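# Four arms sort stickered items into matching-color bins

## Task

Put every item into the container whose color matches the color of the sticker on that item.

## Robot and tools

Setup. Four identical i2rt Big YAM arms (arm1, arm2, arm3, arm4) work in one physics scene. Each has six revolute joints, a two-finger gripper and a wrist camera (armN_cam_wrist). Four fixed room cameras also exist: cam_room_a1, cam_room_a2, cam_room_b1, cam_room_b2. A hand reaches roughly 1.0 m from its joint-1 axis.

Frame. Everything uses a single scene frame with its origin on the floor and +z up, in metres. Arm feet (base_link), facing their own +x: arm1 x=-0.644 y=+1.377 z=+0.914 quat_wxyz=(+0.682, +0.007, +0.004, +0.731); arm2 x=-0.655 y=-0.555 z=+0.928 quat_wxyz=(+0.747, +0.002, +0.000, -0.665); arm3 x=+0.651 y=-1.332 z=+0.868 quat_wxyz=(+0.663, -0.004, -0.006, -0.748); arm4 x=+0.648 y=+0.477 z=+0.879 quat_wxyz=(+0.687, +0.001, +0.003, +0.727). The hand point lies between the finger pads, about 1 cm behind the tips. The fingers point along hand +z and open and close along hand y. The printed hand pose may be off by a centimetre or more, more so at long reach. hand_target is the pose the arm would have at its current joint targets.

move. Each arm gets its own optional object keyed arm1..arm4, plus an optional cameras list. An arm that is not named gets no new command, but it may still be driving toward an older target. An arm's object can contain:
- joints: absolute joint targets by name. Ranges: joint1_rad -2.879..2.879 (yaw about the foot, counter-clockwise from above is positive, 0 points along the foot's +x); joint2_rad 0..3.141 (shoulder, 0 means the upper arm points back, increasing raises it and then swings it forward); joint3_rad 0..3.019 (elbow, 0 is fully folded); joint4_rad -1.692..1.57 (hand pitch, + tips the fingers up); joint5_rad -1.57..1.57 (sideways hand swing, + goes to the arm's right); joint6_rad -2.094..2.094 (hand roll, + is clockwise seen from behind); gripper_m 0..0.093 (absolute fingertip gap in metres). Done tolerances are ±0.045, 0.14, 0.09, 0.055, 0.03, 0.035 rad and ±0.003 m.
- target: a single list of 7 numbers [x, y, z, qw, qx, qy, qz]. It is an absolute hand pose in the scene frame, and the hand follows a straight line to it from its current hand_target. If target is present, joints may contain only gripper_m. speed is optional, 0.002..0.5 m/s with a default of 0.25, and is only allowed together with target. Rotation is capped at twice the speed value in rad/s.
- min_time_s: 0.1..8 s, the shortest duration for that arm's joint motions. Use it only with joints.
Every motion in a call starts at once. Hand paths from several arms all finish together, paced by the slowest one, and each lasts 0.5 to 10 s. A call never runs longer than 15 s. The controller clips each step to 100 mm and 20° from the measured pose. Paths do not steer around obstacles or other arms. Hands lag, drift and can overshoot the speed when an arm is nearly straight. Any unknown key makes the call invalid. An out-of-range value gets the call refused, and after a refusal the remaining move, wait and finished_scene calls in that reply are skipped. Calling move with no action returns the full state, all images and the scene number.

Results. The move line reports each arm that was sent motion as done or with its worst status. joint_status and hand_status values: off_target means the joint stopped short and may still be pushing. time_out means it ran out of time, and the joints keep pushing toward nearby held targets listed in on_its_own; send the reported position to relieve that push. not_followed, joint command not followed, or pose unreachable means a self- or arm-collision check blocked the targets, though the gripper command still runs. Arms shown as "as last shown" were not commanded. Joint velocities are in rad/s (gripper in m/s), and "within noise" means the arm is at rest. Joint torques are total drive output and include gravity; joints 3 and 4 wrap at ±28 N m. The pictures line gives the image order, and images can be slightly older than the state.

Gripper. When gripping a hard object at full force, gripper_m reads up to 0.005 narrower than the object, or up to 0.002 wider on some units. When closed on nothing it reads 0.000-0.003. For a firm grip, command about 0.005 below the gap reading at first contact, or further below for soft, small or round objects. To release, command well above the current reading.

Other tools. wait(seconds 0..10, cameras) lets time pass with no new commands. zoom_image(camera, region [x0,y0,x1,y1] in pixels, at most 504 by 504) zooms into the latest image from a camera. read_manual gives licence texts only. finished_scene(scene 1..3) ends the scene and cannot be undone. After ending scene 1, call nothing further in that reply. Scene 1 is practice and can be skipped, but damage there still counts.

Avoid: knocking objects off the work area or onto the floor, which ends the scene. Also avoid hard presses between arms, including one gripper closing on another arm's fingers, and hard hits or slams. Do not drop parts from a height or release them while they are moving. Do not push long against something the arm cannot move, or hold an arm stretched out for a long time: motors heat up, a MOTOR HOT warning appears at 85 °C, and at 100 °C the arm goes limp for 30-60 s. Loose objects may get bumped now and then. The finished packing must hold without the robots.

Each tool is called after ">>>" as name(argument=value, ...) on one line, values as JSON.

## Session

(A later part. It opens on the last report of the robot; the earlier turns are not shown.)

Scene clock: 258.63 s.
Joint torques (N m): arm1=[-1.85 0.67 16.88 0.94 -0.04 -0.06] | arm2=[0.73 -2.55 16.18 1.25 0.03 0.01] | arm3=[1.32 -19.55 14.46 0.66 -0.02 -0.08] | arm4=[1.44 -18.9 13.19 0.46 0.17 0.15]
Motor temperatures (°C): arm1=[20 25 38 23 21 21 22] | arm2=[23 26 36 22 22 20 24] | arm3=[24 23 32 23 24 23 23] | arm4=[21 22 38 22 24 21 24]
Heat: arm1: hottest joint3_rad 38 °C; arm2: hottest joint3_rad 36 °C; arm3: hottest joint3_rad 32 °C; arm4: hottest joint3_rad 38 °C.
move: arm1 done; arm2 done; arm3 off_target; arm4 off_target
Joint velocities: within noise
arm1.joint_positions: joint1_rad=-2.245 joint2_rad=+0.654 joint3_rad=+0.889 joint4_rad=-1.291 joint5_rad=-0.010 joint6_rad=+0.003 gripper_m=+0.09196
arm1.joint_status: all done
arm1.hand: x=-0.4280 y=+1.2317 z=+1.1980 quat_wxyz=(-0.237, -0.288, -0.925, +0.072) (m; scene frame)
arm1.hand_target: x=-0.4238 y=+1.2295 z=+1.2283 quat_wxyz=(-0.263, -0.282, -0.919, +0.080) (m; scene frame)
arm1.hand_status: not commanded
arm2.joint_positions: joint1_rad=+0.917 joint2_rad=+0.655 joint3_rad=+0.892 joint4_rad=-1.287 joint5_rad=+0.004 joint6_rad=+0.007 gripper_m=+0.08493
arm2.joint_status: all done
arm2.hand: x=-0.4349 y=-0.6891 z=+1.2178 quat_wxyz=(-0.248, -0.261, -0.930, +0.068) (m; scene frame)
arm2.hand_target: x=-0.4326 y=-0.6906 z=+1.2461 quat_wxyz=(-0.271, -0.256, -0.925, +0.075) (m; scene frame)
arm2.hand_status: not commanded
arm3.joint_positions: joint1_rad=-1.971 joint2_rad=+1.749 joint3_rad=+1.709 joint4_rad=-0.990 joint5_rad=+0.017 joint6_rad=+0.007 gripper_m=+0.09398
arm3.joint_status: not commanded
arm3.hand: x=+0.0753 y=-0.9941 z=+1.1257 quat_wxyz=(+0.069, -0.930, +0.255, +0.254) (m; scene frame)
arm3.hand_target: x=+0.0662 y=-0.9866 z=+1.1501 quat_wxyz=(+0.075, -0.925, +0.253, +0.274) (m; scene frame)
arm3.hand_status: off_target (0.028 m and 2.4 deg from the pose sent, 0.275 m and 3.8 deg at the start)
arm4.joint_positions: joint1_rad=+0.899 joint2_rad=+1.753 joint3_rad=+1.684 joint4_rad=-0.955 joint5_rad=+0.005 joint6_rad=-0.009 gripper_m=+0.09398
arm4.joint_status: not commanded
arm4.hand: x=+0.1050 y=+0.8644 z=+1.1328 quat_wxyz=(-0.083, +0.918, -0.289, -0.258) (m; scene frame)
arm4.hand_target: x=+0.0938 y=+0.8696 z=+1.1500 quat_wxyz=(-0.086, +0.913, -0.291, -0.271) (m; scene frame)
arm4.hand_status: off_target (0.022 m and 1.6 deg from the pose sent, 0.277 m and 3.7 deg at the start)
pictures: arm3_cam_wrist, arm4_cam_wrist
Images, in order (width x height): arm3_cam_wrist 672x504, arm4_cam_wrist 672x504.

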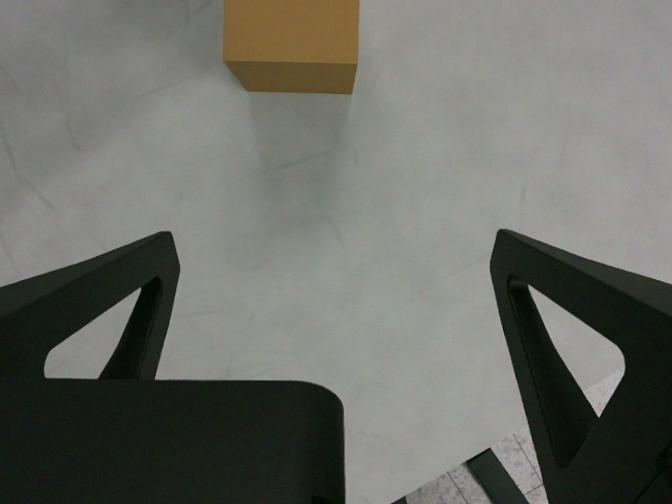

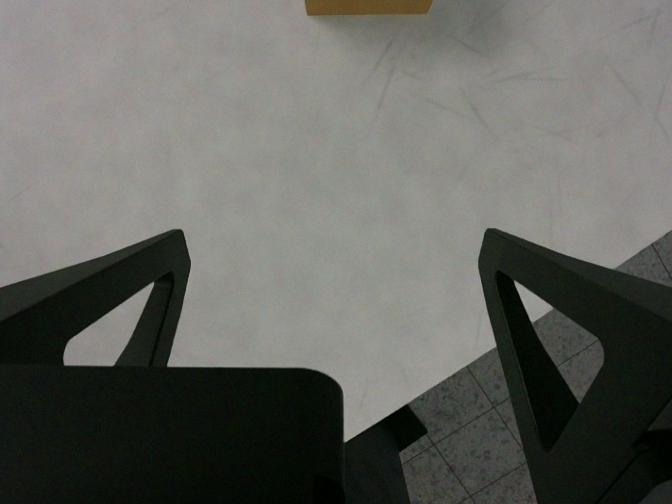

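>>> move(arm3={"target": [-0.018, -0.958, 1.128, 0.0749, -0.9248, 0.2530, 0.2739], "speed": 0.15}, arm4={"target": [-0.004, 0.960, 1.105, 0.0861, -0.9137, 0.2907, 0.2706], "speed": 0.15}, cameras=["arm3_cam_wrist", "arm4_cam_wrist"])

Scene clock: 291.57 s.
Joint torques (N m): arm1=[-1.73 0.21 16.84 0.77 -0.05 -0.08] | arm2=[0.73 -2.49 16.14 1.24 0.03 0] | arm3=[2.43 -22.53 14.6 0.68 0.13 0.02] | arm4=[0.73 -24.53 13.16 0.47 -0.06 -0.05]
Motor temperatures (°C): arm1=[20 24 41 23 21 21 22] | arm2=[23 25 41 22 22 20 23] | arm3=[24 24 34 23 24 23 23] | arm4=[21 25 46 22 24 21 24]
Heat: arm1: hottest joint3_rad 41 °C; arm2: hottest joint3_rad 41 °C; arm3: hottest joint3_rad 34 °C; arm4: hottest joint3_rad 46 °C.
move: arm3 off_target; arm4 off_target
Joint velocities: within noise
arm1, arm2: as last shown
arm3.joint_positions: joint1_rad=-1.961 joint2_rad=+1.996 joint3_rad=+2.032 joint4_rad=-1.055 joint5_rad=+0.026 joint6_rad=+0.016 gripper_m=+0.09398
arm3.joint_status: not commanded
arm3.hand: x=-0.0024 y=-0.9561 z=+1.1119 quat_wxyz=(+0.073, -0.929, +0.256, +0.259) (m; scene frame)
arm3.hand_target: x=-0.0171 y=-0.9587 z=+1.1280 quat_wxyz=(+0.075, -0.925, +0.253, +0.275) (m; scene frame)
arm3.hand_status: off_target (0.022 m and 1.8 deg from the pose sent, 0.100 m and 2.4 deg at the start)
arm4.joint_positions: joint1_rad=+0.883 joint2_rad=+2.155 joint3_rad=+2.208 joint4_rad=-1.064 joint5_rad=-0.003 joint6_rad=-0.010 gripper_m=+0.09398
arm4.joint_status: not commanded
arm4.hand: x=+0.0027 y=+0.9505 z=+1.0994 quat_wxyz=(-0.083, +0.915, -0.294, -0.264) (m; scene frame)
arm4.hand_target: x=-0.0034 y=+0.9596 z=+1.1049 quat_wxyz=(-0.086, +0.913, -0.291, -0.271) (m; scene frame)
arm4.hand_status: off_target (0.013 m and 0.9 deg from the pose sent, 0.148 m and 1.6 deg at the start)
pictures: arm3_cam_wrist, arm4_cam_wrist
Images, in order (width x height): arm3_cam_wrist 672x504, arm4_cam_wrist 672x504.

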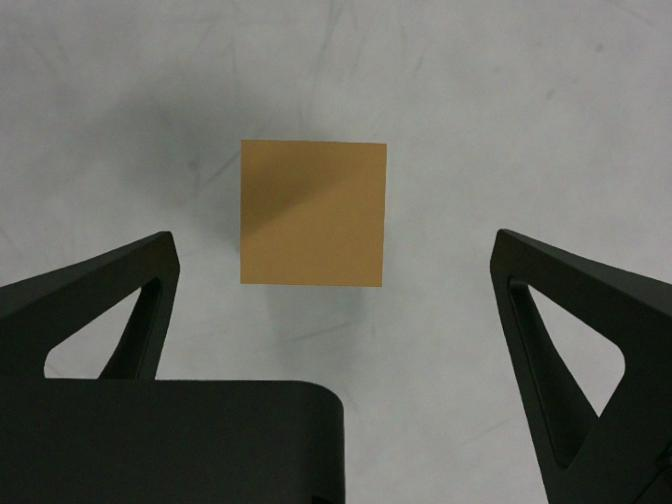

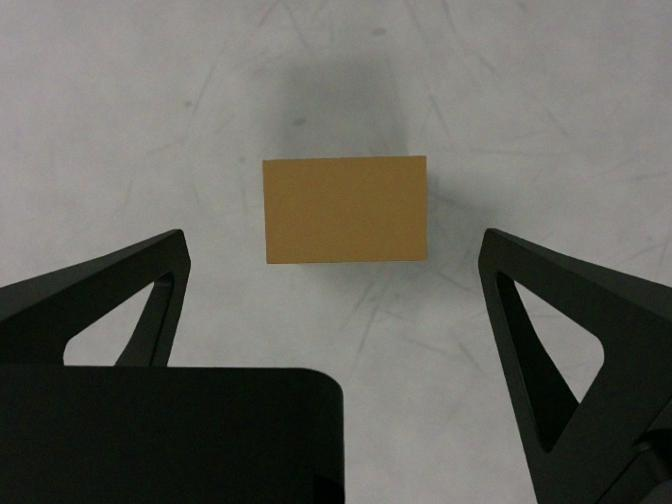

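>>> move(arm3={"target": [-0.0346, -0.957, 1.088, 0.0755, -0.9245, 0.2634, 0.2650], "speed": 0.1}, arm4={"target": [-0.0153, 0.9735, 1.065, 0.0818, -0.9180, 0.2807, 0.2676], "speed": 0.1}, cameras=["arm3_cam_wrist", "arm4_cam_wrist"])

Scene clock: 315.13 s.
Joint torques (N m): arm1=[-1.73 0.91 16.77 0.7 -0.03 -0.07] | arm2=[0.73 -2.61 16.17 1.25 0.02 0.01] | arm3=[2.43 -24.29 14.13 1.58 0.15 0.03] | arm4=[0.5 -25.88 13.19 1.22 -0.1 -0.09]
Motor temperatures (°C): arm1=[20 24 42 23 21 21 22] | arm2=[23 25 43 22 22 20 23] | arm3=[24 26 37 23 24 23 23] | arm4=[21 26 43 22 24 21 24]
Heat: arm1: hottest joint3_rad 42 °C; arm2: hottest joint3_rad 43 °C; arm3: hottest joint3_rad 37 °C; arm4: hottest joint3_rad 43 °C.
move: arm3 off_target; arm4 off_target
Joint velocities: within noise
arm1, arm2: as last shown
arm3.joint_positions: joint1_rad=-1.948 joint2_rad=+2.064 joint3_rad=+2.032 joint4_rad=-1.034 joint5_rad=+0.043 joint6_rad=+0.045 gripper_m=+0.09398
arm3.joint_status: not commanded
arm3.hand: x=-0.0153 y=-0.9574 z=+1.0647 quat_wxyz=(+0.070, -0.932, +0.267, +0.236) (m; scene frame)
arm3.hand_target: x=-0.0331 y=-0.9581 z=+1.0883 quat_wxyz=(+0.075, -0.924, +0.263, +0.265) (m; scene frame)
arm3.hand_status: off_target (0.030 m and 3.4 deg from the pose sent, 0.040 m and 1.2 deg at the start)
arm4.joint_positions: joint1_rad=+0.875 joint2_rad=+2.228 joint3_rad=+2.222 joint4_rad=-1.048 joint5_rad=-0.019 joint6_rad=-0.033 gripper_m=+0.09398
arm4.joint_status: not commanded
arm4.hand: x=-0.0045 y=+0.9596 z=+1.0519 quat_wxyz=(-0.074, +0.923, -0.287, -0.246) (m; scene frame)
arm4.hand_target: x=-0.0140 y=+0.9726 z=+1.0650 quat_wxyz=(-0.082, +0.918, -0.281, -0.268) (m; scene frame)
arm4.hand_status: off_target (0.022 m and 2.8 deg from the pose sent, 0.045 m and 1.6 deg at the start)
pictures: arm3_cam_wrist, arm4_cam_wrist
Images, in order (width x height): arm3_cam_wrist 672x504, arm4_cam_wrist 672x504.

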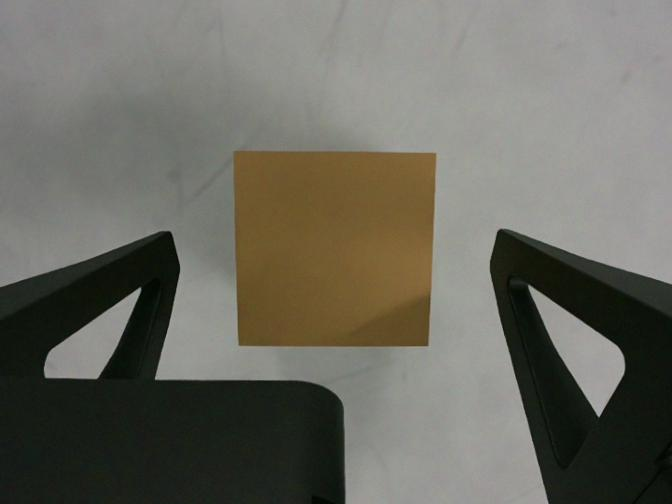

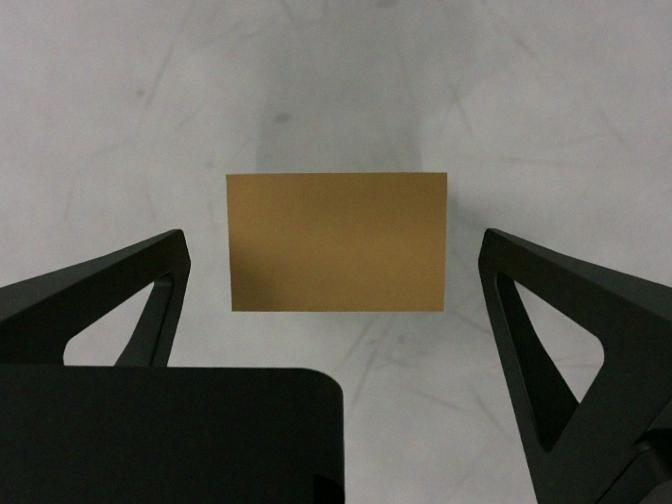

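>>> move(arm3={"target": [-0.041, -0.954, 1.056, 0.0824, -0.9172, 0.2613, 0.2892], "speed": 0.06}, arm4={"target": [-0.0198, 0.978, 1.026, 0.0879, -0.9120, 0.2789, 0.2876], "speed": 0.06}, cameras=["arm3_cam_wrist", "arm4_cam_wrist"])

Scene clock: 332.77 s.
Joint torques (N m): arm1=[-1.96 1.14 16.87 0.85 -0.03 -0.08] | arm2=[0.73 -2.43 16.16 1.22 0.03 0.01] | arm3=[2.61 -24.41 9.42 1.76 0.15 0.01] | arm4=[0.44 -26.05 9.32 1.61 -0.06 -0.08]
Motor temperatures (°C): arm1=[20 24 43 23 21 21 22] | arm2=[23 25 43 22 22 20 23] | arm3=[24 26 38 23 24 23 23] | arm4=[21 26 47 22 24 21 24]
Heat: arm1: hottest joint3_rad 43 °C; arm2: hottest joint3_rad 43 °C; arm3: hottest joint3_rad 38 °C; arm4: hottest joint3_rad 47 °C.
move: arm3 off_target; arm4 off_target
Joint velocities: within noise
arm1, arm2: as last shown
arm3.joint_positions: joint1_rad=-1.948 joint2_rad=+2.064 joint3_rad=+1.985 joint4_rad=-0.880 joint5_rad=+0.047 joint6_rad=+0.045 gripper_m=+0.09398
arm3.joint_status: not commanded
arm3.hand: x=-0.0340 y=-0.9466 z=+1.0608 quat_wxyz=(+0.083, -0.917, +0.265, +0.287) (m; scene frame)
arm3.hand_target: x=-0.0409 y=-0.9542 z=+1.0561 quat_wxyz=(+0.082, -0.917, +0.261, +0.289) (m; scene frame)
arm3.hand_status: off_target (0.011 m and 0.5 deg from the pose sent, 0.027 m and 6.4 deg at the start)
arm4.joint_positions: joint1_rad=+0.875 joint2_rad=+2.228 joint3_rad=+2.157 joint4_rad=-0.891 joint5_rad=-0.023 joint6_rad=-0.034 gripper_m=+0.09398
arm4.joint_status: not commanded
arm4.hand: x=-0.0195 y=+0.9698 z=+1.0389 quat_wxyz=(-0.086, +0.911, -0.282, -0.288) (m; scene frame)
arm4.hand_target: x=-0.0195 y=+0.9776 z=+1.0259 quat_wxyz=(-0.088, +0.912, -0.279, -0.287) (m; scene frame)
arm4.hand_status: off_target (0.015 m and 0.4 deg from the pose sent, 0.035 m and 5.2 deg at the start)
pictures: arm3_cam_wrist, arm4_cam_wrist
Images, in order (width x height): arm3_cam_wrist 672x504, arm4_cam_wrist 672x504.

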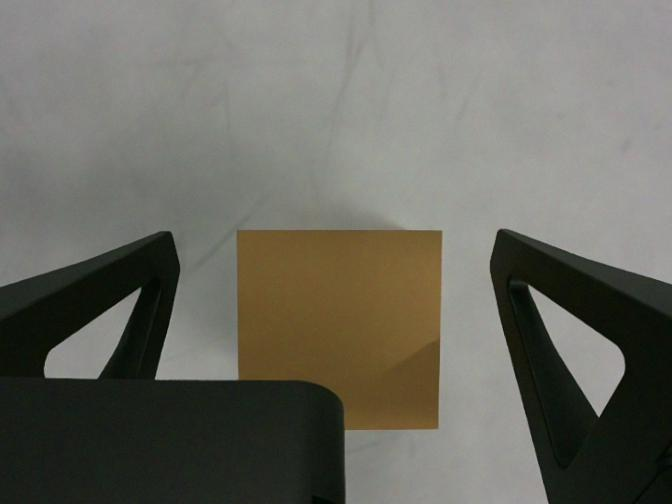

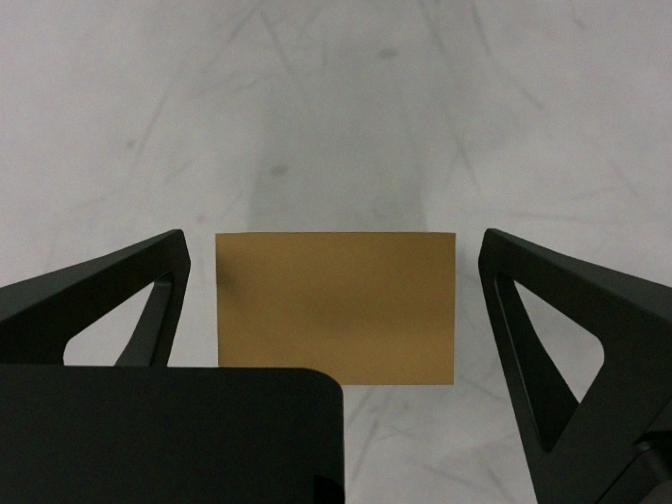

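>>> move(arm3={"target": [-0.0305, -0.9605, 1.026, 0.0824, -0.9172, 0.2613, 0.2892], "speed": 0.05}, arm4={"target": [-0.011, 0.973, 1.0, 0.0879, -0.9120, 0.2789, 0.2876], "speed": 0.05}, cameras=["arm3_cam_wrist", "arm4_cam_wrist"])

Scene clock: 340.90 s.
Joint torques (N m): arm1=[-1.26 1.08 16.94 0.88 -0.02 -0.06] | arm2=[0.73 -2.49 16.21 1.21 0.02 0.01] | arm3=[2.43 -25.58 8.61 1.7 0.12 -0.02] | arm4=[0.56 -26.75 8.02 1.4 -0.07 -0.06]
Motor temperatures (°C): arm1=[20 24 43 23 21 21 22] | arm2=[23 25 44 22 22 20 23] | arm3=[24 26 37 23 24 23 23] | arm4=[21 27 45 22 24 21 24]
Heat: arm1: hottest joint3_rad 43 °C; arm2: hottest joint3_rad 44 °C; arm3: hottest joint3_rad 37 °C; arm4: hottest joint3_rad 45 °C.
move: arm3 off_target; arm4 off_target
Joint velocities: within noise
arm1, arm2: as last shown
arm3.joint_positions: joint1_rad=-1.948 joint2_rad=+2.056 joint3_rad=+1.875 joint4_rad=-0.784 joint5_rad=+0.048 joint6_rad=+0.047 gripper_m=+0.09398
arm3.joint_status: not commanded
arm3.hand: x=-0.0262 y=-0.9511 z=+1.0227 quat_wxyz=(+0.083, -0.918, +0.266, +0.283) (m; scene frame)
arm3.hand_target: x=-0.0305 y=-0.9605 z=+1.0261 quat_wxyz=(+0.082, -0.917, +0.261, +0.289) (m; scene frame)
arm3.hand_status: off_target (0.011 m and 0.9 deg from the pose sent, 0.038 m and 0.5 deg at the start)
arm4.joint_positions: joint1_rad=+0.874 joint2_rad=+2.219 joint3_rad=+2.068 joint4_rad=-0.804 joint5_rad=-0.023 joint6_rad=-0.038 gripper_m=+0.09398
arm4.joint_status: not commanded
arm4.hand: x=-0.0157 y=+0.9679 z=+1.0123 quat_wxyz=(-0.088, +0.911, -0.280, -0.291) (m; scene frame)
arm4.hand_target: x=-0.0109 y=+0.9728 z=+1.0001 quat_wxyz=(-0.088, +0.912, -0.279, -0.287) (m; scene frame)
arm4.hand_status: off_target (0.014 m and 0.5 deg from the pose sent, 0.040 m and 0.4 deg at the start)
pictures: arm3_cam_wrist, arm4_cam_wrist
Images, in order (width x height): arm3_cam_wrist 672x504, arm4_cam_wrist 672x504.

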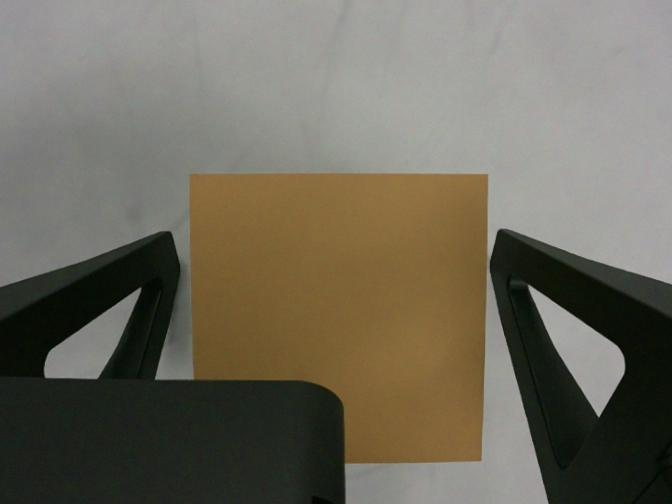

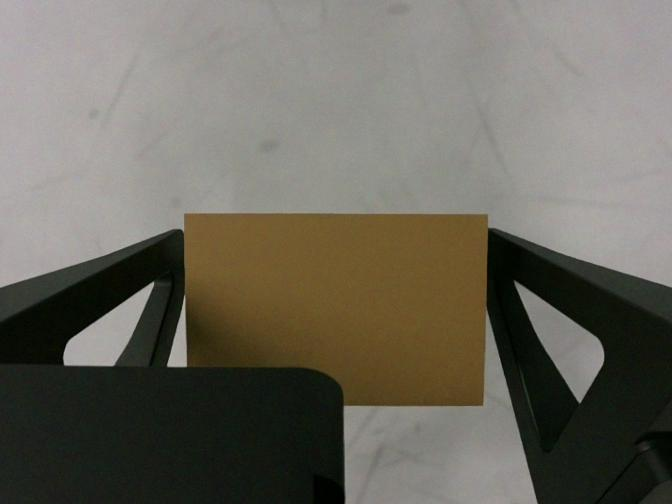

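>>> move(arm3={"target": [-0.0285, -0.9615, 1.047, 0.0824, -0.9172, 0.2613, 0.2892], "speed": 0.05}, arm4={"joints": {"gripper_m": 0.056}}, cameras=["arm3_cam_wrist", "arm4_cam_wrist"])

Scene clock: 350.73 s.
Joint torques (N m): arm1=[-1.79 0.79 16.79 0.8 -0.03 -0.01] | arm2=[0.79 -2.43 16.2 1.25 0.03 0.01] | arm3=[2.43 -26.52 10.8 0.77 0.12 0] | arm4=[0.56 -26.93 8.16 1.39 -0.03 -0.04]
Motor temperatures (°C): arm1=[20 24 43 23 21 21 22] | arm2=[23 25 44 22 22 20 23] | arm3=[24 27 36 23 24 23 23] | arm4=[21 28 43 22 24 21 24]
Heat: arm1: hottest joint3_rad 43 °C; arm2: hottest joint3_rad 44 °C; arm3: hottest joint3_rad 36 °C; arm4: hottest joint3_rad 43 °C.
move: arm3 off_target; arm4 off_target
Joint velocities: within noise
arm1, arm2: as last shown
arm3.joint_positions: joint1_rad=-1.948 joint2_rad=+2.049 joint3_rad=+1.875 joint4_rad=-0.807 joint5_rad=+0.048 joint6_rad=+0.047 gripper_m=+0.09398
arm3.joint_status: not commanded
arm3.hand: x=-0.0219 y=-0.9534 z=+1.0248 quat_wxyz=(+0.081, -0.920, +0.266, +0.276) (m; scene frame)
arm3.hand_target: x=-0.0283 y=-0.9615 z=+1.0469 quat_wxyz=(+0.082, -0.917, +0.261, +0.289) (m; scene frame)
arm3.hand_status: off_target (0.025 m and 1.7 deg from the pose sent, 0.027 m and 0.9 deg at the start)
arm4.joint_positions: joint1_rad=+0.867 joint2_rad=+2.219 joint3_rad=+2.067 joint4_rad=-0.800 joint5_rad=-0.025 joint6_rad=-0.040 gripper_m=+0.06951
arm4.joint_status: gripper_m off_target (ended at +0.06954, target +0.05600)
arm4.hand: x=-0.0130 y=+0.9726 z=+1.0125 quat_wxyz=(-0.089, +0.909, -0.282, -0.293) (m; scene frame)
arm4.hand_target: x=-0.0109 y=+0.9729 z=+1.0002 quat_wxyz=(-0.088, +0.912, -0.279, -0.288) (m; scene frame)
arm4.hand_status: not commanded
pictures: arm3_cam_wrist, arm4_cam_wrist
Images, in order (width x height): arm3_cam_wrist 672x504, arm4_cam_wrist 672x504.

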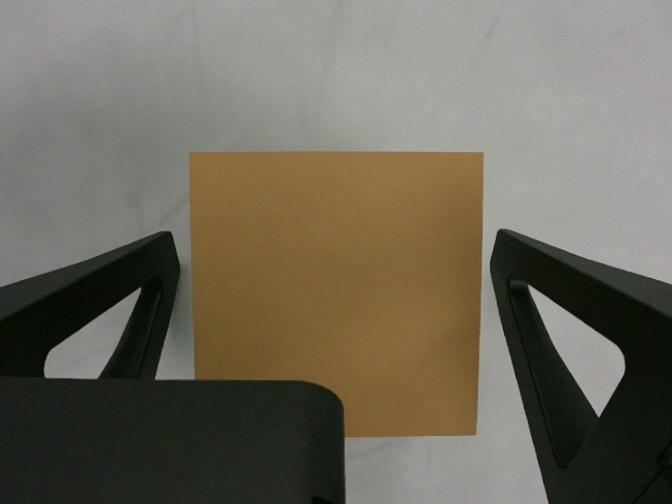

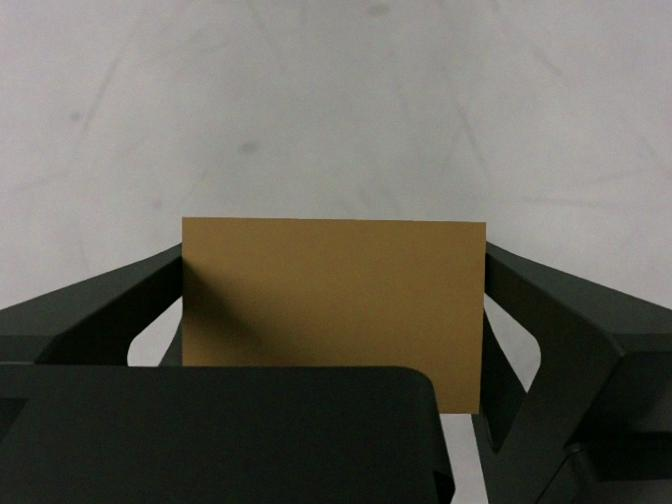

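>>> move(arm3={"target": [-0.0285, -0.9605, 1.060, 0.0824, -0.9172, 0.2613, 0.2892], "speed": 0.05}, arm4={"target": [-0.008, 0.970, 1.12, 0.0879, -0.9120, 0.2789, 0.2876], "speed": 0.12}, cameras=["arm3_cam_wrist", "arm4_cam_wrist"])

Scene clock: 357.87 s.
Joint torques (N m): arm1=[-0.97 0.73 16.75 0.96 -0.03 -0.04] | arm2=[0.62 -2.55 16.17 1.25 0.03 0.01] | arm3=[2.49 -26.52 12.77 0.7 0.1 -0.02] | arm4=[1.49 -28.75 12.97 0.53 0.01 -0.02]
Motor temperatures (°C): arm1=[20 24 43 23 21 21 22] | arm2=[23 25 44 22 22 20 23] | arm3=[24 27 35 23 24 23 23] | arm4=[21 28 42 22 24 21 25]
Heat: arm1: hottest joint3_rad 43 °C; arm2: hottest joint3_rad 44 °C; arm3: hottest joint3_rad 35 °C; arm4: hottest joint3_rad 42 °C.
move: arm3 off_target; arm4 off_target
Joint velocities: within noise
arm1, arm2: as last shown
arm3.joint_positions: joint1_rad=-1.948 joint2_rad=+2.044 joint3_rad=+1.875 joint4_rad=-0.837 joint5_rad=+0.048 joint6_rad=+0.047 gripper_m=+0.09398
arm3.joint_status: not commanded
arm3.hand: x=-0.0163 y=-0.9565 z=+1.0250 quat_wxyz=(+0.079, -0.923, +0.267, +0.264) (m; scene frame)
arm3.hand_target: x=-0.0274 y=-0.9610 z=+1.0599 quat_wxyz=(+0.082, -0.917, +0.261, +0.289) (m; scene frame)
arm3.hand_status: off_target (0.037 m and 3.0 deg from the pose sent, 0.037 m and 1.7 deg at the start)
arm4.joint_positions: joint1_rad=+0.867 joint2_rad=+2.207 joint3_rad=+2.254 joint4_rad=-1.066 joint5_rad=-0.025 joint6_rad=-0.042 gripper_m=+0.06951
arm4.joint_status: not commanded
arm4.hand: x=-0.0023 y=+0.9650 z=+1.0819 quat_wxyz=(-0.078, +0.919, -0.284, -0.262) (m; scene frame)
arm4.hand_target: x=-0.0066 y=+0.9689 z=+1.1198 quat_wxyz=(-0.088, +0.912, -0.279, -0.288) (m; scene frame)
arm4.hand_status: off_target (0.039 m and 3.3 deg from the pose sent, 0.108 m and 0.7 deg at the start)
pictures: arm3_cam_wrist, arm4_cam_wrist
Images, in order (width x height): arm3_cam_wrist 672x504, arm4_cam_wrist 672x504.

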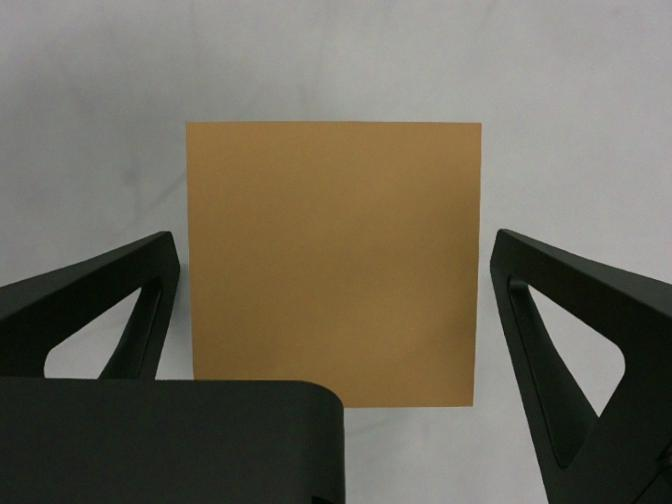

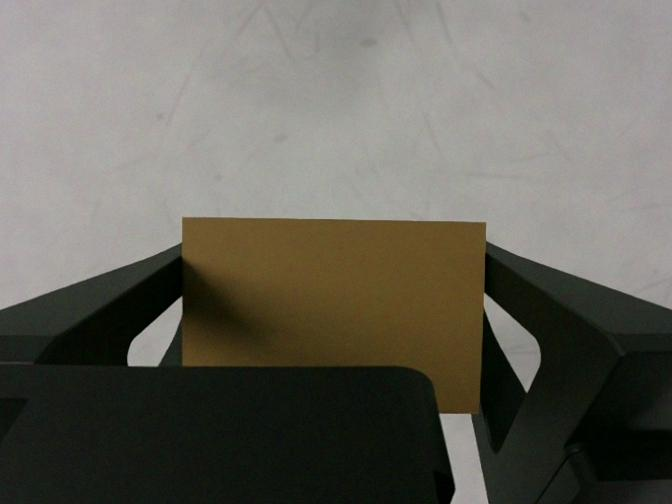

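>>> move(arm3={"target": [-0.0285, -0.9605, 1.074, 0.0824, -0.9172, 0.2613, 0.2892], "speed": 0.05}, arm4={"target": [0.05, 0.93, 1.16, 0.0879, -0.9120, 0.2789, 0.2876], "speed": 0.12}, cameras=["arm3_cam_wrist", "arm4_cam_wrist"])

Scene clock: 371.63 s.
Joint torques (N m): arm1=[-1.79 0.91 16.77 0.83 -0.08 -0.03] | arm2=[0.79 -2.49 16.18 1.26 0.03 0] | arm3=[2.37 -26.46 14.27 0.68 0.1 -0.01] | arm4=[0.67 -24.76 9.44 1.55 -0.08 -0.04]
Motor temperatures (°C): arm1=[20 24 44 23 21 21 22] | arm2=[23 25 44 22 22 20 23] | arm3=[24 27 36 23 24 23 23] | arm4=[21 29 42 22 24 21 25]
Heat: arm1: hottest joint3_rad 44 °C; arm2: hottest joint3_rad 44 °C; arm3: hottest joint3_rad 36 °C; arm4: hottest joint3_rad 42 °C.
move: arm3 off_target; arm4 off_target
Joint velocities: within noise
arm1, arm2: as last shown
arm3.joint_positions: joint1_rad=-1.948 joint2_rad=+2.035 joint3_rad=+1.882 joint4_rad=-0.869 joint5_rad=+0.048 joint6_rad=+0.047 gripper_m=+0.09398
arm3.joint_status: not commanded
arm3.hand: x=-0.0116 y=-0.9589 z=+1.0309 quat_wxyz=(+0.077, -0.926, +0.267, +0.257) (m; scene frame)
arm3.hand_target: x=-0.0265 y=-0.9616 z=+1.0743 quat_wxyz=(+0.082, -0.917, +0.261, +0.290) (m; scene frame)
arm3.hand_status: off_target (0.046 m and 4.0 deg from the pose sent, 0.051 m and 3.0 deg at the start)
arm4.joint_positions: joint1_rad=+0.867 joint2_rad=+1.966 joint3_rad=+2.028 joint4_rad=-1.053 joint5_rad=-0.025 joint6_rad=-0.042 gripper_m=+0.06951
arm4.joint_status: not commanded
arm4.hand: x=+0.0504 y=+0.9257 z=+1.1503 quat_wxyz=(-0.083, +0.915, -0.283, -0.275) (m; scene frame)
arm4.hand_target: x=+0.0501 y=+0.9299 z=+1.1601 quat_wxyz=(-0.088, +0.912, -0.279, -0.287) (m; scene frame)
arm4.hand_status: off_target (0.011 m and 1.7 deg from the pose sent, 0.100 m and 3.3 deg at the start)
pictures: arm3_cam_wrist, arm4_cam_wrist
Images, in order (width x height): arm3_cam_wrist 672x504, arm4_cam_wrist 672x504.

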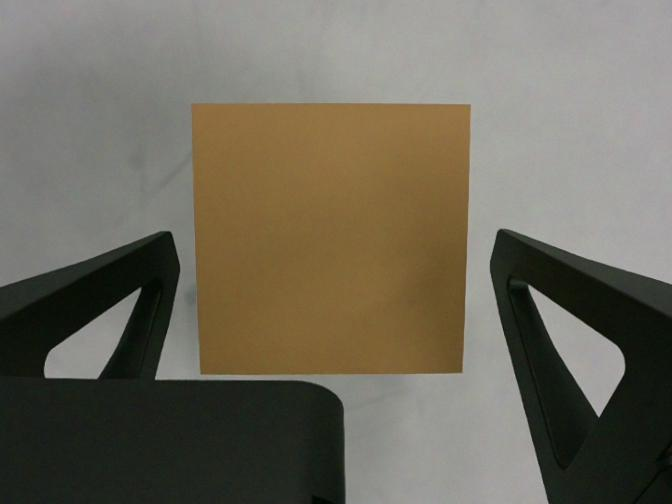

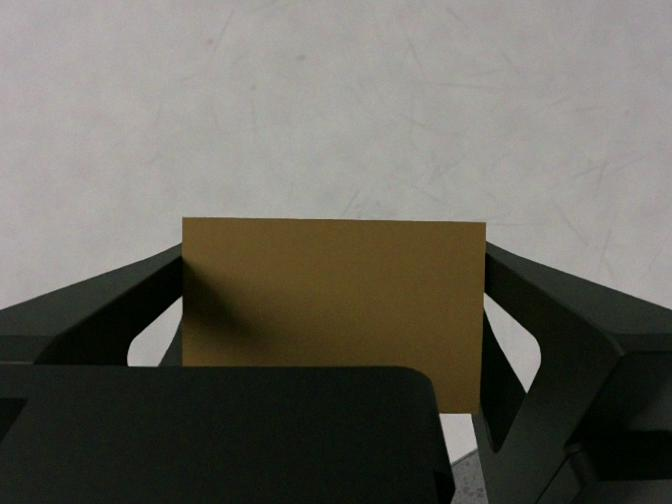

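>>> move(arm3={"target": [-0.0457, -0.950, 1.070, 0.0824, -0.9172, 0.2613, 0.2892], "speed": 0.05}, arm4={"target": [0.31, 0.717, 1.20, 0.0861, -0.9137, 0.2907, 0.2706], "speed": 0.2}, cameras=["arm3_cam_wrist", "arm4_cam_wrist"])

Scene clock: 381.90 s.
Joint torques (N m): arm1=[-1.26 0.62 16.83 0.69 -0.03 -0.07] | arm2=[0.73 -2.43 16.2 1.26 0.03 0] | arm3=[2.32 -23 14.64 0.77 0.08 -0.04] | arm4=[1.67 -7.71 9.47 0.57 0.21 0.21]
Motor temperatures (°C): arm1=[20 24 44 23 21 21 22] | arm2=[23 25 45 22 22 20 23] | arm3=[24 27 35 23 24 23 23] | arm4=[21 29 41 22 24 21 26]
Heat: arm1: hottest joint3_rad 44 °C; arm2: hottest joint3_rad 45 °C; arm3: hottest joint3_rad 35 °C; arm4: hottest joint3_rad 41 °C.
move: arm3 off_target; arm4 done
Joint velocities: within noise
arm1.joint_positions: joint1_rad=-2.245 joint2_rad=+0.654 joint3_rad=+0.889 joint4_rad=-1.291 joint5_rad=-0.010 joint6_rad=+0.003 gripper_m=+0.09196
arm1.joint_status: not commanded
arm1.hand: x=-0.4280 y=+1.2317 z=+1.1980 quat_wxyz=(-0.237, -0.288, -0.925, +0.072) (m; scene frame)
arm1.hand_target: x=-0.4238 y=+1.2295 z=+1.2283 quat_wxyz=(-0.263, -0.282, -0.919, +0.080) (m; scene frame)
arm1.hand_status: not commanded
arm2.joint_positions: joint1_rad=+0.917 joint2_rad=+0.655 joint3_rad=+0.892 joint4_rad=-1.287 joint5_rad=+0.004 joint6_rad=+0.007 gripper_m=+0.08493
arm2.joint_status: not commanded
arm2.hand: x=-0.4349 y=-0.6891 z=+1.2178 quat_wxyz=(-0.248, -0.261, -0.930, +0.068) (m; scene frame)
arm2.hand_target: x=-0.4326 y=-0.6906 z=+1.2461 quat_wxyz=(-0.271, -0.256, -0.925, +0.075) (m; scene frame)
arm2.hand_status: not commanded
arm3.joint_positions: joint1_rad=-1.948 joint2_rad=+2.061 joint3_rad=+1.976 joint4_rad=-0.899 joint5_rad=+0.048 joint6_rad=+0.047 gripper_m=+0.09398
arm3.joint_status: not commanded
arm3.hand: x=-0.0284 y=-0.9495 z=+1.0559 quat_wxyz=(+0.081, -0.920, +0.266, +0.275) (m; scene frame)
arm3.hand_target: x=-0.0446 y=-0.9507 z=+1.0700 quat_wxyz=(+0.082, -0.917, +0.261, +0.290) (m; scene frame)
arm3.hand_status: off_target (0.022 m and 1.8 deg from the pose sent, 0.053 m and 4.0 deg at the start)
arm4.joint_positions: joint1_rad=+0.899 joint2_rad=+1.068 joint3_rad=+1.154 joint4_rad=-1.073 joint5_rad=+0.006 joint6_rad=-0.010 gripper_m=+0.06951
arm4.joint_status: not commanded
arm4.hand: x=+0.3104 y=+0.7198 z=+1.2009 quat_wxyz=(-0.089, +0.913, -0.287, -0.275) (m; scene frame)
arm4.hand_target: x=+0.3100 y=+0.7171 z=+1.2000 quat_wxyz=(-0.086, +0.914, -0.291, -0.271) (m; scene frame)
arm4.hand_status: done (0.003 m and 0.7 deg from the pose sent, 0.337 m and 1.1 deg at the start)
pictures: arm3_cam_wrist, arm4_cam_wrist
Images, in order (width x height): arm3_cam_wrist 672x504, arm4_cam_wrist 672x504.

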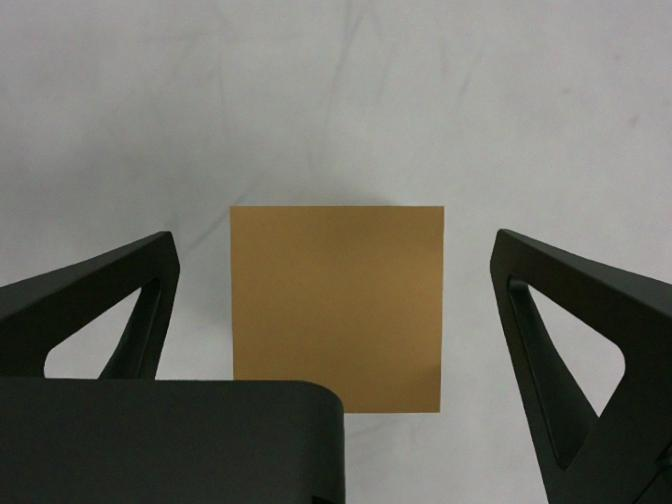

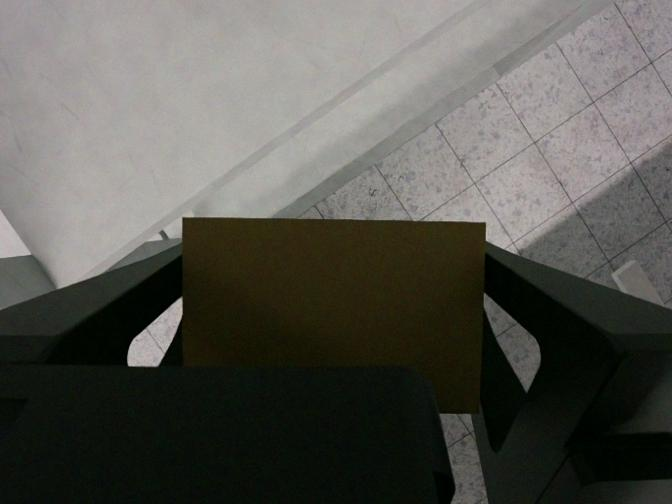

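>>> move(arm3={"target": [-0.028, -0.961, 1.037, 0.0824, -0.9172, 0.2613, 0.2892], "speed": 0.05}, arm4={"joints": {"joint1_rad": -1.178, "joint2_rad": 0.7, "joint3_rad": 1.0, "joint4_rad": -1.25, "joint5_rad": 0.0, "joint6_rad": 0.0}, "min_time_s": 5}, cameras=["arm3_cam_wrist", "arm4_cam_wrist"])

Scene clock: 393.10 s.
Joint torques (N m): arm1=[-1.44 0.26 16.66 0.95 -0.03 -0.05] | arm2=[0.73 -2.55 16.18 1.24 0.02 0.01] | arm3=[2.26 -26.4 8.84 1.76 0.11 -0.03] | arm4=[0.73 -3.31 9.03 0.62 -0.04 0.14]
Motor temperatures (°C): arm1=[20 24 44 23 21 21 22] | arm2=[23 25 45 22 22 20 23] | arm3=[24 28 36 23 24 23 23] | arm4=[21 28 40 22 24 21 26]
Heat: arm1: hottest joint3_rad 44 °C; arm2: hottest joint3_rad 45 °C; arm3: hottest joint3_rad 36 °C; arm4: hottest joint3_rad 40 °C.
move: arm3 off_target; arm4 done
Joint velocities: within noise
arm1, arm2: as last shown
arm3.joint_positions: joint1_rad=-1.948 joint2_rad=+2.051 joint3_rad=+1.881 joint4_rad=-0.807 joint5_rad=+0.047 joint6_rad=+0.049 gripper_m=+0.09398
arm3.joint_status: not commanded
arm3.hand: x=-0.0233 y=-0.9527 z=+1.0264 quat_wxyz=(+0.081, -0.919, +0.267, +0.278) (m; scene frame)
arm3.hand_target: x=-0.0279 y=-0.9609 z=+1.0370 quat_wxyz=(+0.082, -0.917, +0.261, +0.289) (m; scene frame)
arm3.hand_status: off_target (0.014 m and 1.5 deg from the pose sent, 0.022 m and 1.8 deg at the start)
arm4.joint_positions: joint1_rad=-1.175 joint2_rad=+0.711 joint3_rad=+0.999 joint4_rad=-1.240 joint5_rad=+0.003 joint6_rad=-0.010 gripper_m=+0.06947
arm4.joint_status: all done
arm4.hand: x=+0.9102 y=+0.6040 z=+1.2133 quat_wxyz=(-0.295, +0.218, -0.928, -0.064) (m; scene frame)
arm4.hand_target: x=+0.9064 y=+0.6019 z=+1.2150 quat_wxyz=(-0.295, +0.213, -0.929, -0.067) (m; scene frame)
arm4.hand_status: not commanded
pictures: arm3_cam_wrist, arm4_cam_wrist
Images, in order (width x height): arm3_cam_wrist 672x504, arm4_cam_wrist 672x504.

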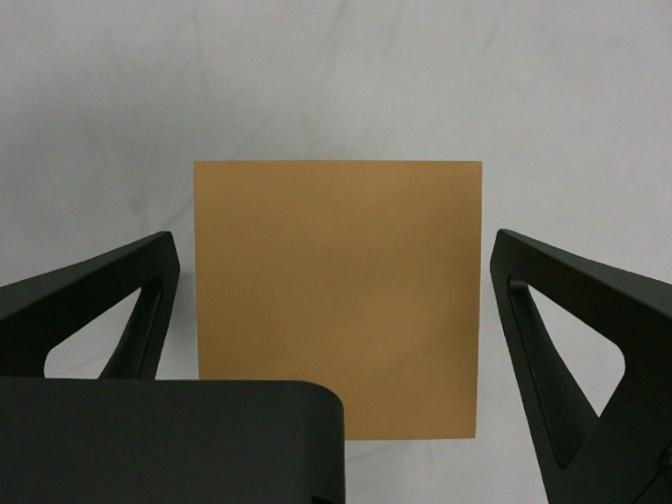

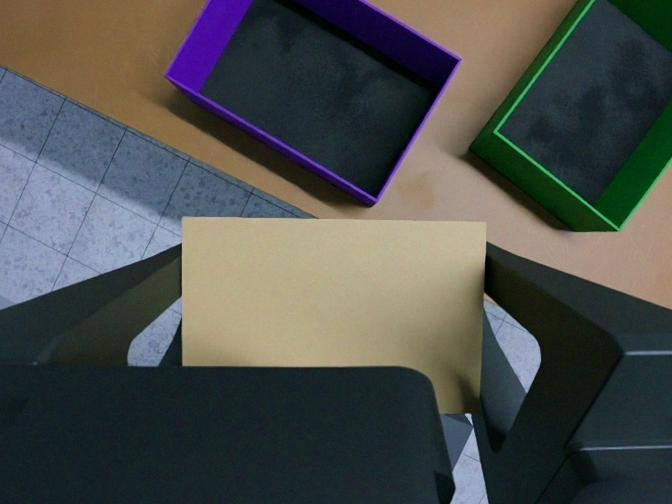

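>>> move(arm3={"joints": {"gripper_m": 0.04}}, arm4={"joints": {"joint1_rad": -1.147, "joint2_rad": 1.479, "joint3_rad": 0.872, "joint4_rad": -0.406, "joint5_rad": 0.0, "joint6_rad": 0.0}, "min_time_s": 3}, cameras=["arm3_cam_wrist", "arm4_cam_wrist"])

Scene clock: 416.27 s.
Joint torques (N m): arm1=[-1.61 0.67 16.77 0.85 -0.05 -0.05] | arm2=[0.91 -2.67 16.16 1.22 0.02 0.01] | arm3=[2.37 -26.17 8.8 1.74 0.11 -0.04] | arm4=[0.97 -12.04 7.94 1.55 -0.02 0.14]
Motor temperatures (°C): arm1=[20 24 45 23 21 21 22] | arm2=[23 24 45 22 22 20 23] | arm3=[24 30 34 23 24 23 23] | arm4=[21 26 40 22 24 21 26]
Heat: arm1: hottest joint3_rad 45 °C; arm2: hottest joint3_rad 45 °C; arm3: hottest joint3_rad 34 °C; arm4: hottest joint3_rad 40 °C.
move: arm3 off_target; arm4 done
Joint velocities: within noise
arm1, arm2: as last shown
arm3.joint_positions: joint1_rad=-1.948 joint2_rad=+2.051 joint3_rad=+1.881 joint4_rad=-0.807 joint5_rad=+0.047 joint6_rad=+0.049 gripper_m=+0.05299
arm3.joint_status: gripper_m off_target (ended at +0.05302, target +0.04000)
arm3.hand: x=-0.0233 y=-0.9527 z=+1.0264 quat_wxyz=(+0.081, -0.919, +0.267, +0.278) (m; scene frame)
arm3.hand_target: x=-0.0279 y=-0.9609 z=+1.0369 quat_wxyz=(+0.082, -0.917, +0.261, +0.289) (m; scene frame)
arm3.hand_status: not commanded
arm4.joint_positions: joint1_rad=-1.155 joint2_rad=+1.468 joint3_rad=+0.869 joint4_rad=-0.424 joint5_rad=+0.003 joint6_rad=-0.010 gripper_m=+0.06947
arm4.joint_status: all done
arm4.hand: x=+1.0894 y=+0.7019 z=+0.9630 quat_wxyz=(-0.261, +0.230, -0.936, -0.059) (m; scene frame)
arm4.hand_target: x=+1.0918 y=+0.7081 z=+0.9617 quat_wxyz=(-0.265, +0.229, -0.934, -0.064) (m; scene frame)
arm4.hand_status: not commanded
pictures: arm3_cam_wrist, arm4_cam_wrist
Images, in order (width x height): arm3_cam_wrist 672x504, arm4_cam_wrist 672x504.

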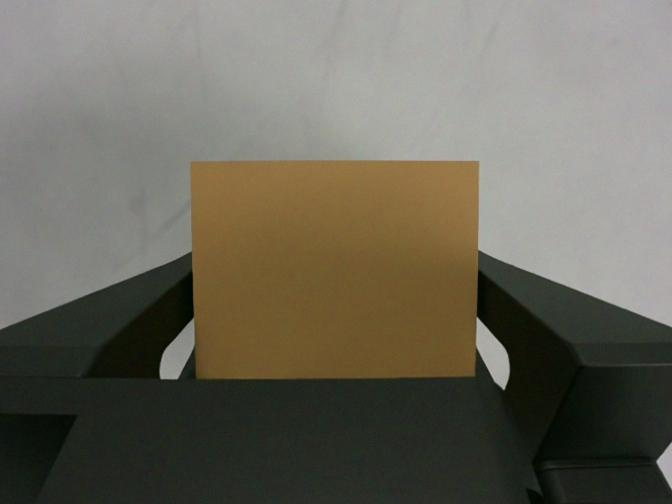

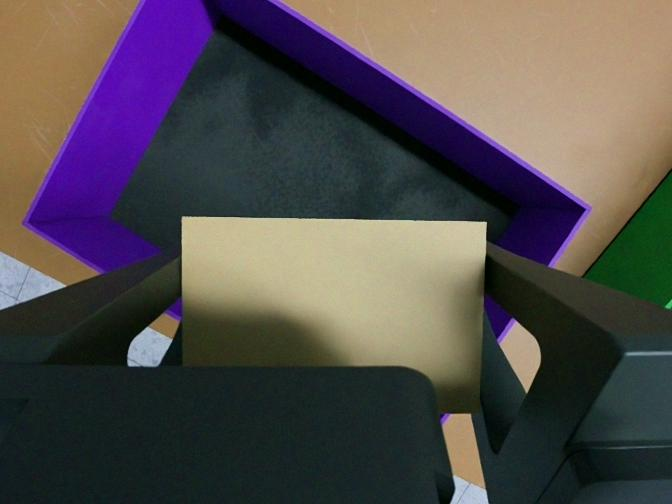

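>>> move(arm3={"target": [-0.022, -0.963, 1.13, 0.0824, -0.9172, 0.2613, 0.2892], "speed": 0.12}, arm4={"target": [1.092, 0.728, 0.82, 0.2710, -0.2395, 0.9297, 0.0698], "speed": 0.12}, cameras=["arm3_cam_wrist", "arm4_cam_wrist"])

Scene clock: 431.40 s.
Joint torques (N m): arm1=[-2.14 1.14 16.84 0.95 -0.06 -0.08] | arm2=[0.67 -2.49 16.16 1.24 0.02 0.01] | arm3=[2.43 -26.05 14.6 0.76 0.12 -0.03] | arm4=[1.26 -14.21 5.12 1.52 0.2 0.18]
Motor temperatures (°C): arm1=[20 24 45 23 21 21 22] | arm2=[23 24 45 22 22 20 23] | arm3=[24 30 34 23 24 23 24] | arm4=[21 26 38 22 24 21 26]
Heat: arm1: hottest joint3_rad 45 °C; arm2: hottest joint3_rad 45 °C; arm3: hottest joint3_rad 34 °C; arm4: hottest joint3_rad 38 °C.
move: arm3 off_target; arm4 done
Joint velocities: within noise
arm1, arm2: as last shown
arm3.joint_positions: joint1_rad=-1.948 joint2_rad=+2.008 joint3_rad=+1.987 joint4_rad=-1.003 joint5_rad=+0.047 joint6_rad=+0.049 gripper_m=+0.05300
arm3.joint_status: not commanded
arm3.hand: x=-0.0078 y=-0.9603 z=+1.0867 quat_wxyz=(+0.076, -0.926, +0.268, +0.256) (m; scene frame)
arm3.hand_target: x=-0.0198 y=-0.9640 z=+1.1297 quat_wxyz=(+0.082, -0.917, +0.261, +0.289) (m; scene frame)
arm3.hand_status: off_target (0.046 m and 4.1 deg from the pose sent, 0.104 m and 1.5 deg at the start)
arm4.joint_positions: joint1_rad=-1.117 joint2_rad=+1.809 joint3_rad=+0.784 joint4_rad=+0.018 joint5_rad=+0.003 joint6_rad=-0.003 gripper_m=+0.06947
arm4.joint_status: not commanded
arm4.hand: x=+1.0917 y=+0.7243 z=+0.8228 quat_wxyz=(-0.267, +0.243, -0.930, -0.067) (m; scene frame)
arm4.hand_target: x=+1.0920 y=+0.7280 z=+0.8201 quat_wxyz=(-0.271, +0.240, -0.930, -0.070) (m; scene frame)
arm4.hand_status: done (0.005 m and 0.7 deg from the pose sent, 0.145 m and 2.1 deg at the start)
pictures: arm3_cam_wrist, arm4_cam_wrist
Images, in order (width x height): arm3_cam_wrist 672x504, arm4_cam_wrist 672x504.

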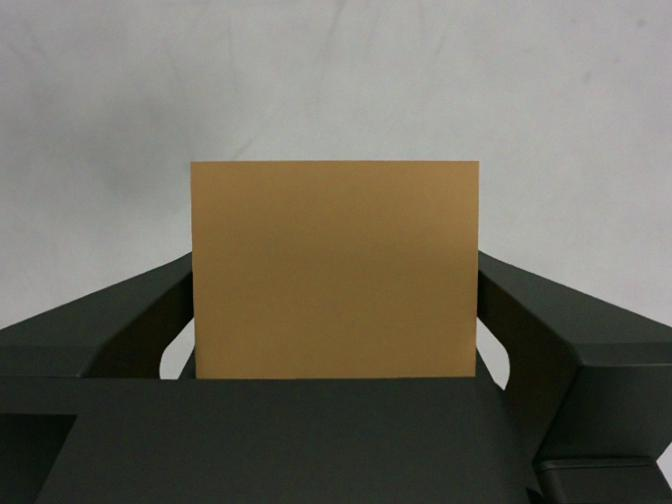

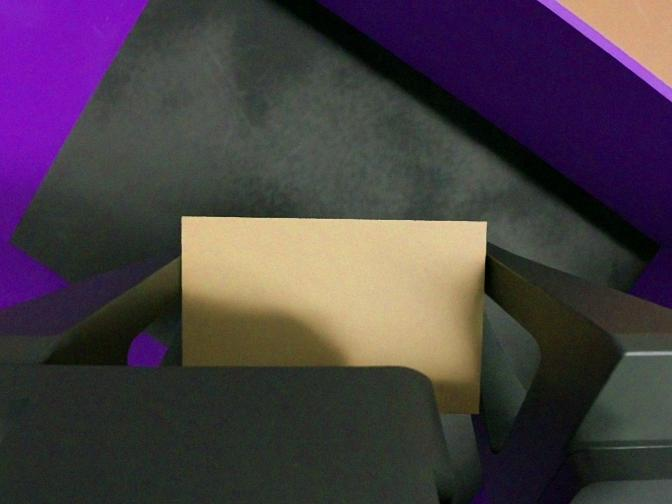

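>>> move(arm3={"target": [0.31, -1.13, 1.20, 0.0749, -0.9248, 0.2530, 0.2739], "speed": 0.2}, arm4={"target": [1.092, 0.728, 0.755, 0.2710, -0.2395, 0.9297, 0.0698], "speed": 0.08}, cameras=["arm3_cam_wrist", "arm4_cam_wrist"])

Scene clock: 437.70 s.
Joint torques (N m): arm1=[-2.08 0.5 16.66 0.72 -0.02 -0.09] | arm2=[0.79 -2.55 16.16 1.25 0.03 0.01] | arm3=[0.32 -6.53 9.39 0.87 -0.08 -0.13] | arm4=[1.67 -14.45 4.26 1.44 0.2 0.17]
Motor temperatures (°C): arm1=[20 24 45 23 21 21 22] | arm2=[23 24 46 22 22 20 23] | arm3=[24 30 34 23 24 23 24] | arm4=[21 26 37 22 24 21 26]
Heat: arm1: hottest joint3_rad 45 °C; arm2: hottest joint3_rad 46 °C; arm3: hottest joint3_rad 34 °C; arm4: hottest joint3_rad 37 °C.
move: arm3 done; arm4 done
Joint velocities: within noise
arm1, arm2: as last shown
arm3.joint_positions: joint1_rad=-1.951 joint2_rad=+1.007 joint3_rad=+1.160 joint4_rad=-1.126 joint5_rad=+0.023 joint6_rad=+0.018 gripper_m=+0.05300
arm3.joint_status: not commanded
arm3.hand: x=+0.3070 y=-1.1340 z=+1.2046 quat_wxyz=(+0.075, -0.923, +0.250, +0.281) (m; scene frame)
arm3.hand_target: x=+0.3100 y=-1.1301 z=+1.2000 quat_wxyz=(+0.075, -0.925, +0.253, +0.274) (m; scene frame)
arm3.hand_status: done (0.007 m and 0.9 deg from the pose sent, 0.378 m and 2.7 deg at the start)
arm4.joint_positions: joint1_rad=-1.117 joint2_rad=+1.985 joint3_rad=+0.784 joint4_rad=+0.197 joint5_rad=+0.003 joint6_rad=-0.003 gripper_m=+0.06947
arm4.joint_status: not commanded
arm4.hand: x=+1.0911 y=+0.7239 z=+0.7606 quat_wxyz=(-0.269, +0.243, -0.930, -0.068) (m; scene frame)
arm4.hand_target: x=+1.0920 y=+0.7280 z=+0.7552 quat_wxyz=(-0.271, +0.240, -0.930, -0.070) (m; scene frame)
arm4.hand_status: done (0.007 m and 0.5 deg from the pose sent, 0.068 m and 0.7 deg at the start)
pictures: arm3_cam_wrist, arm4_cam_wrist
Images, in order (width x height): arm3_cam_wrist 672x504, arm4_cam_wrist 672x504.

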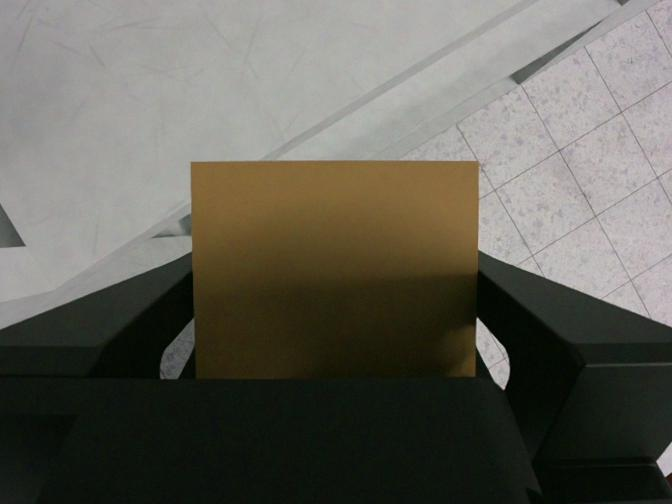

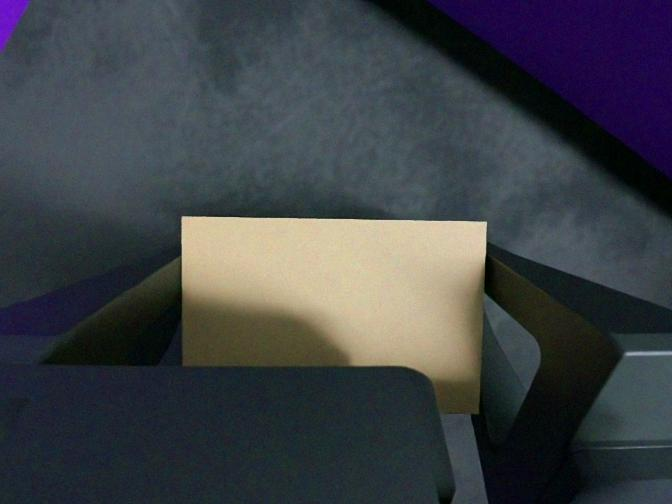

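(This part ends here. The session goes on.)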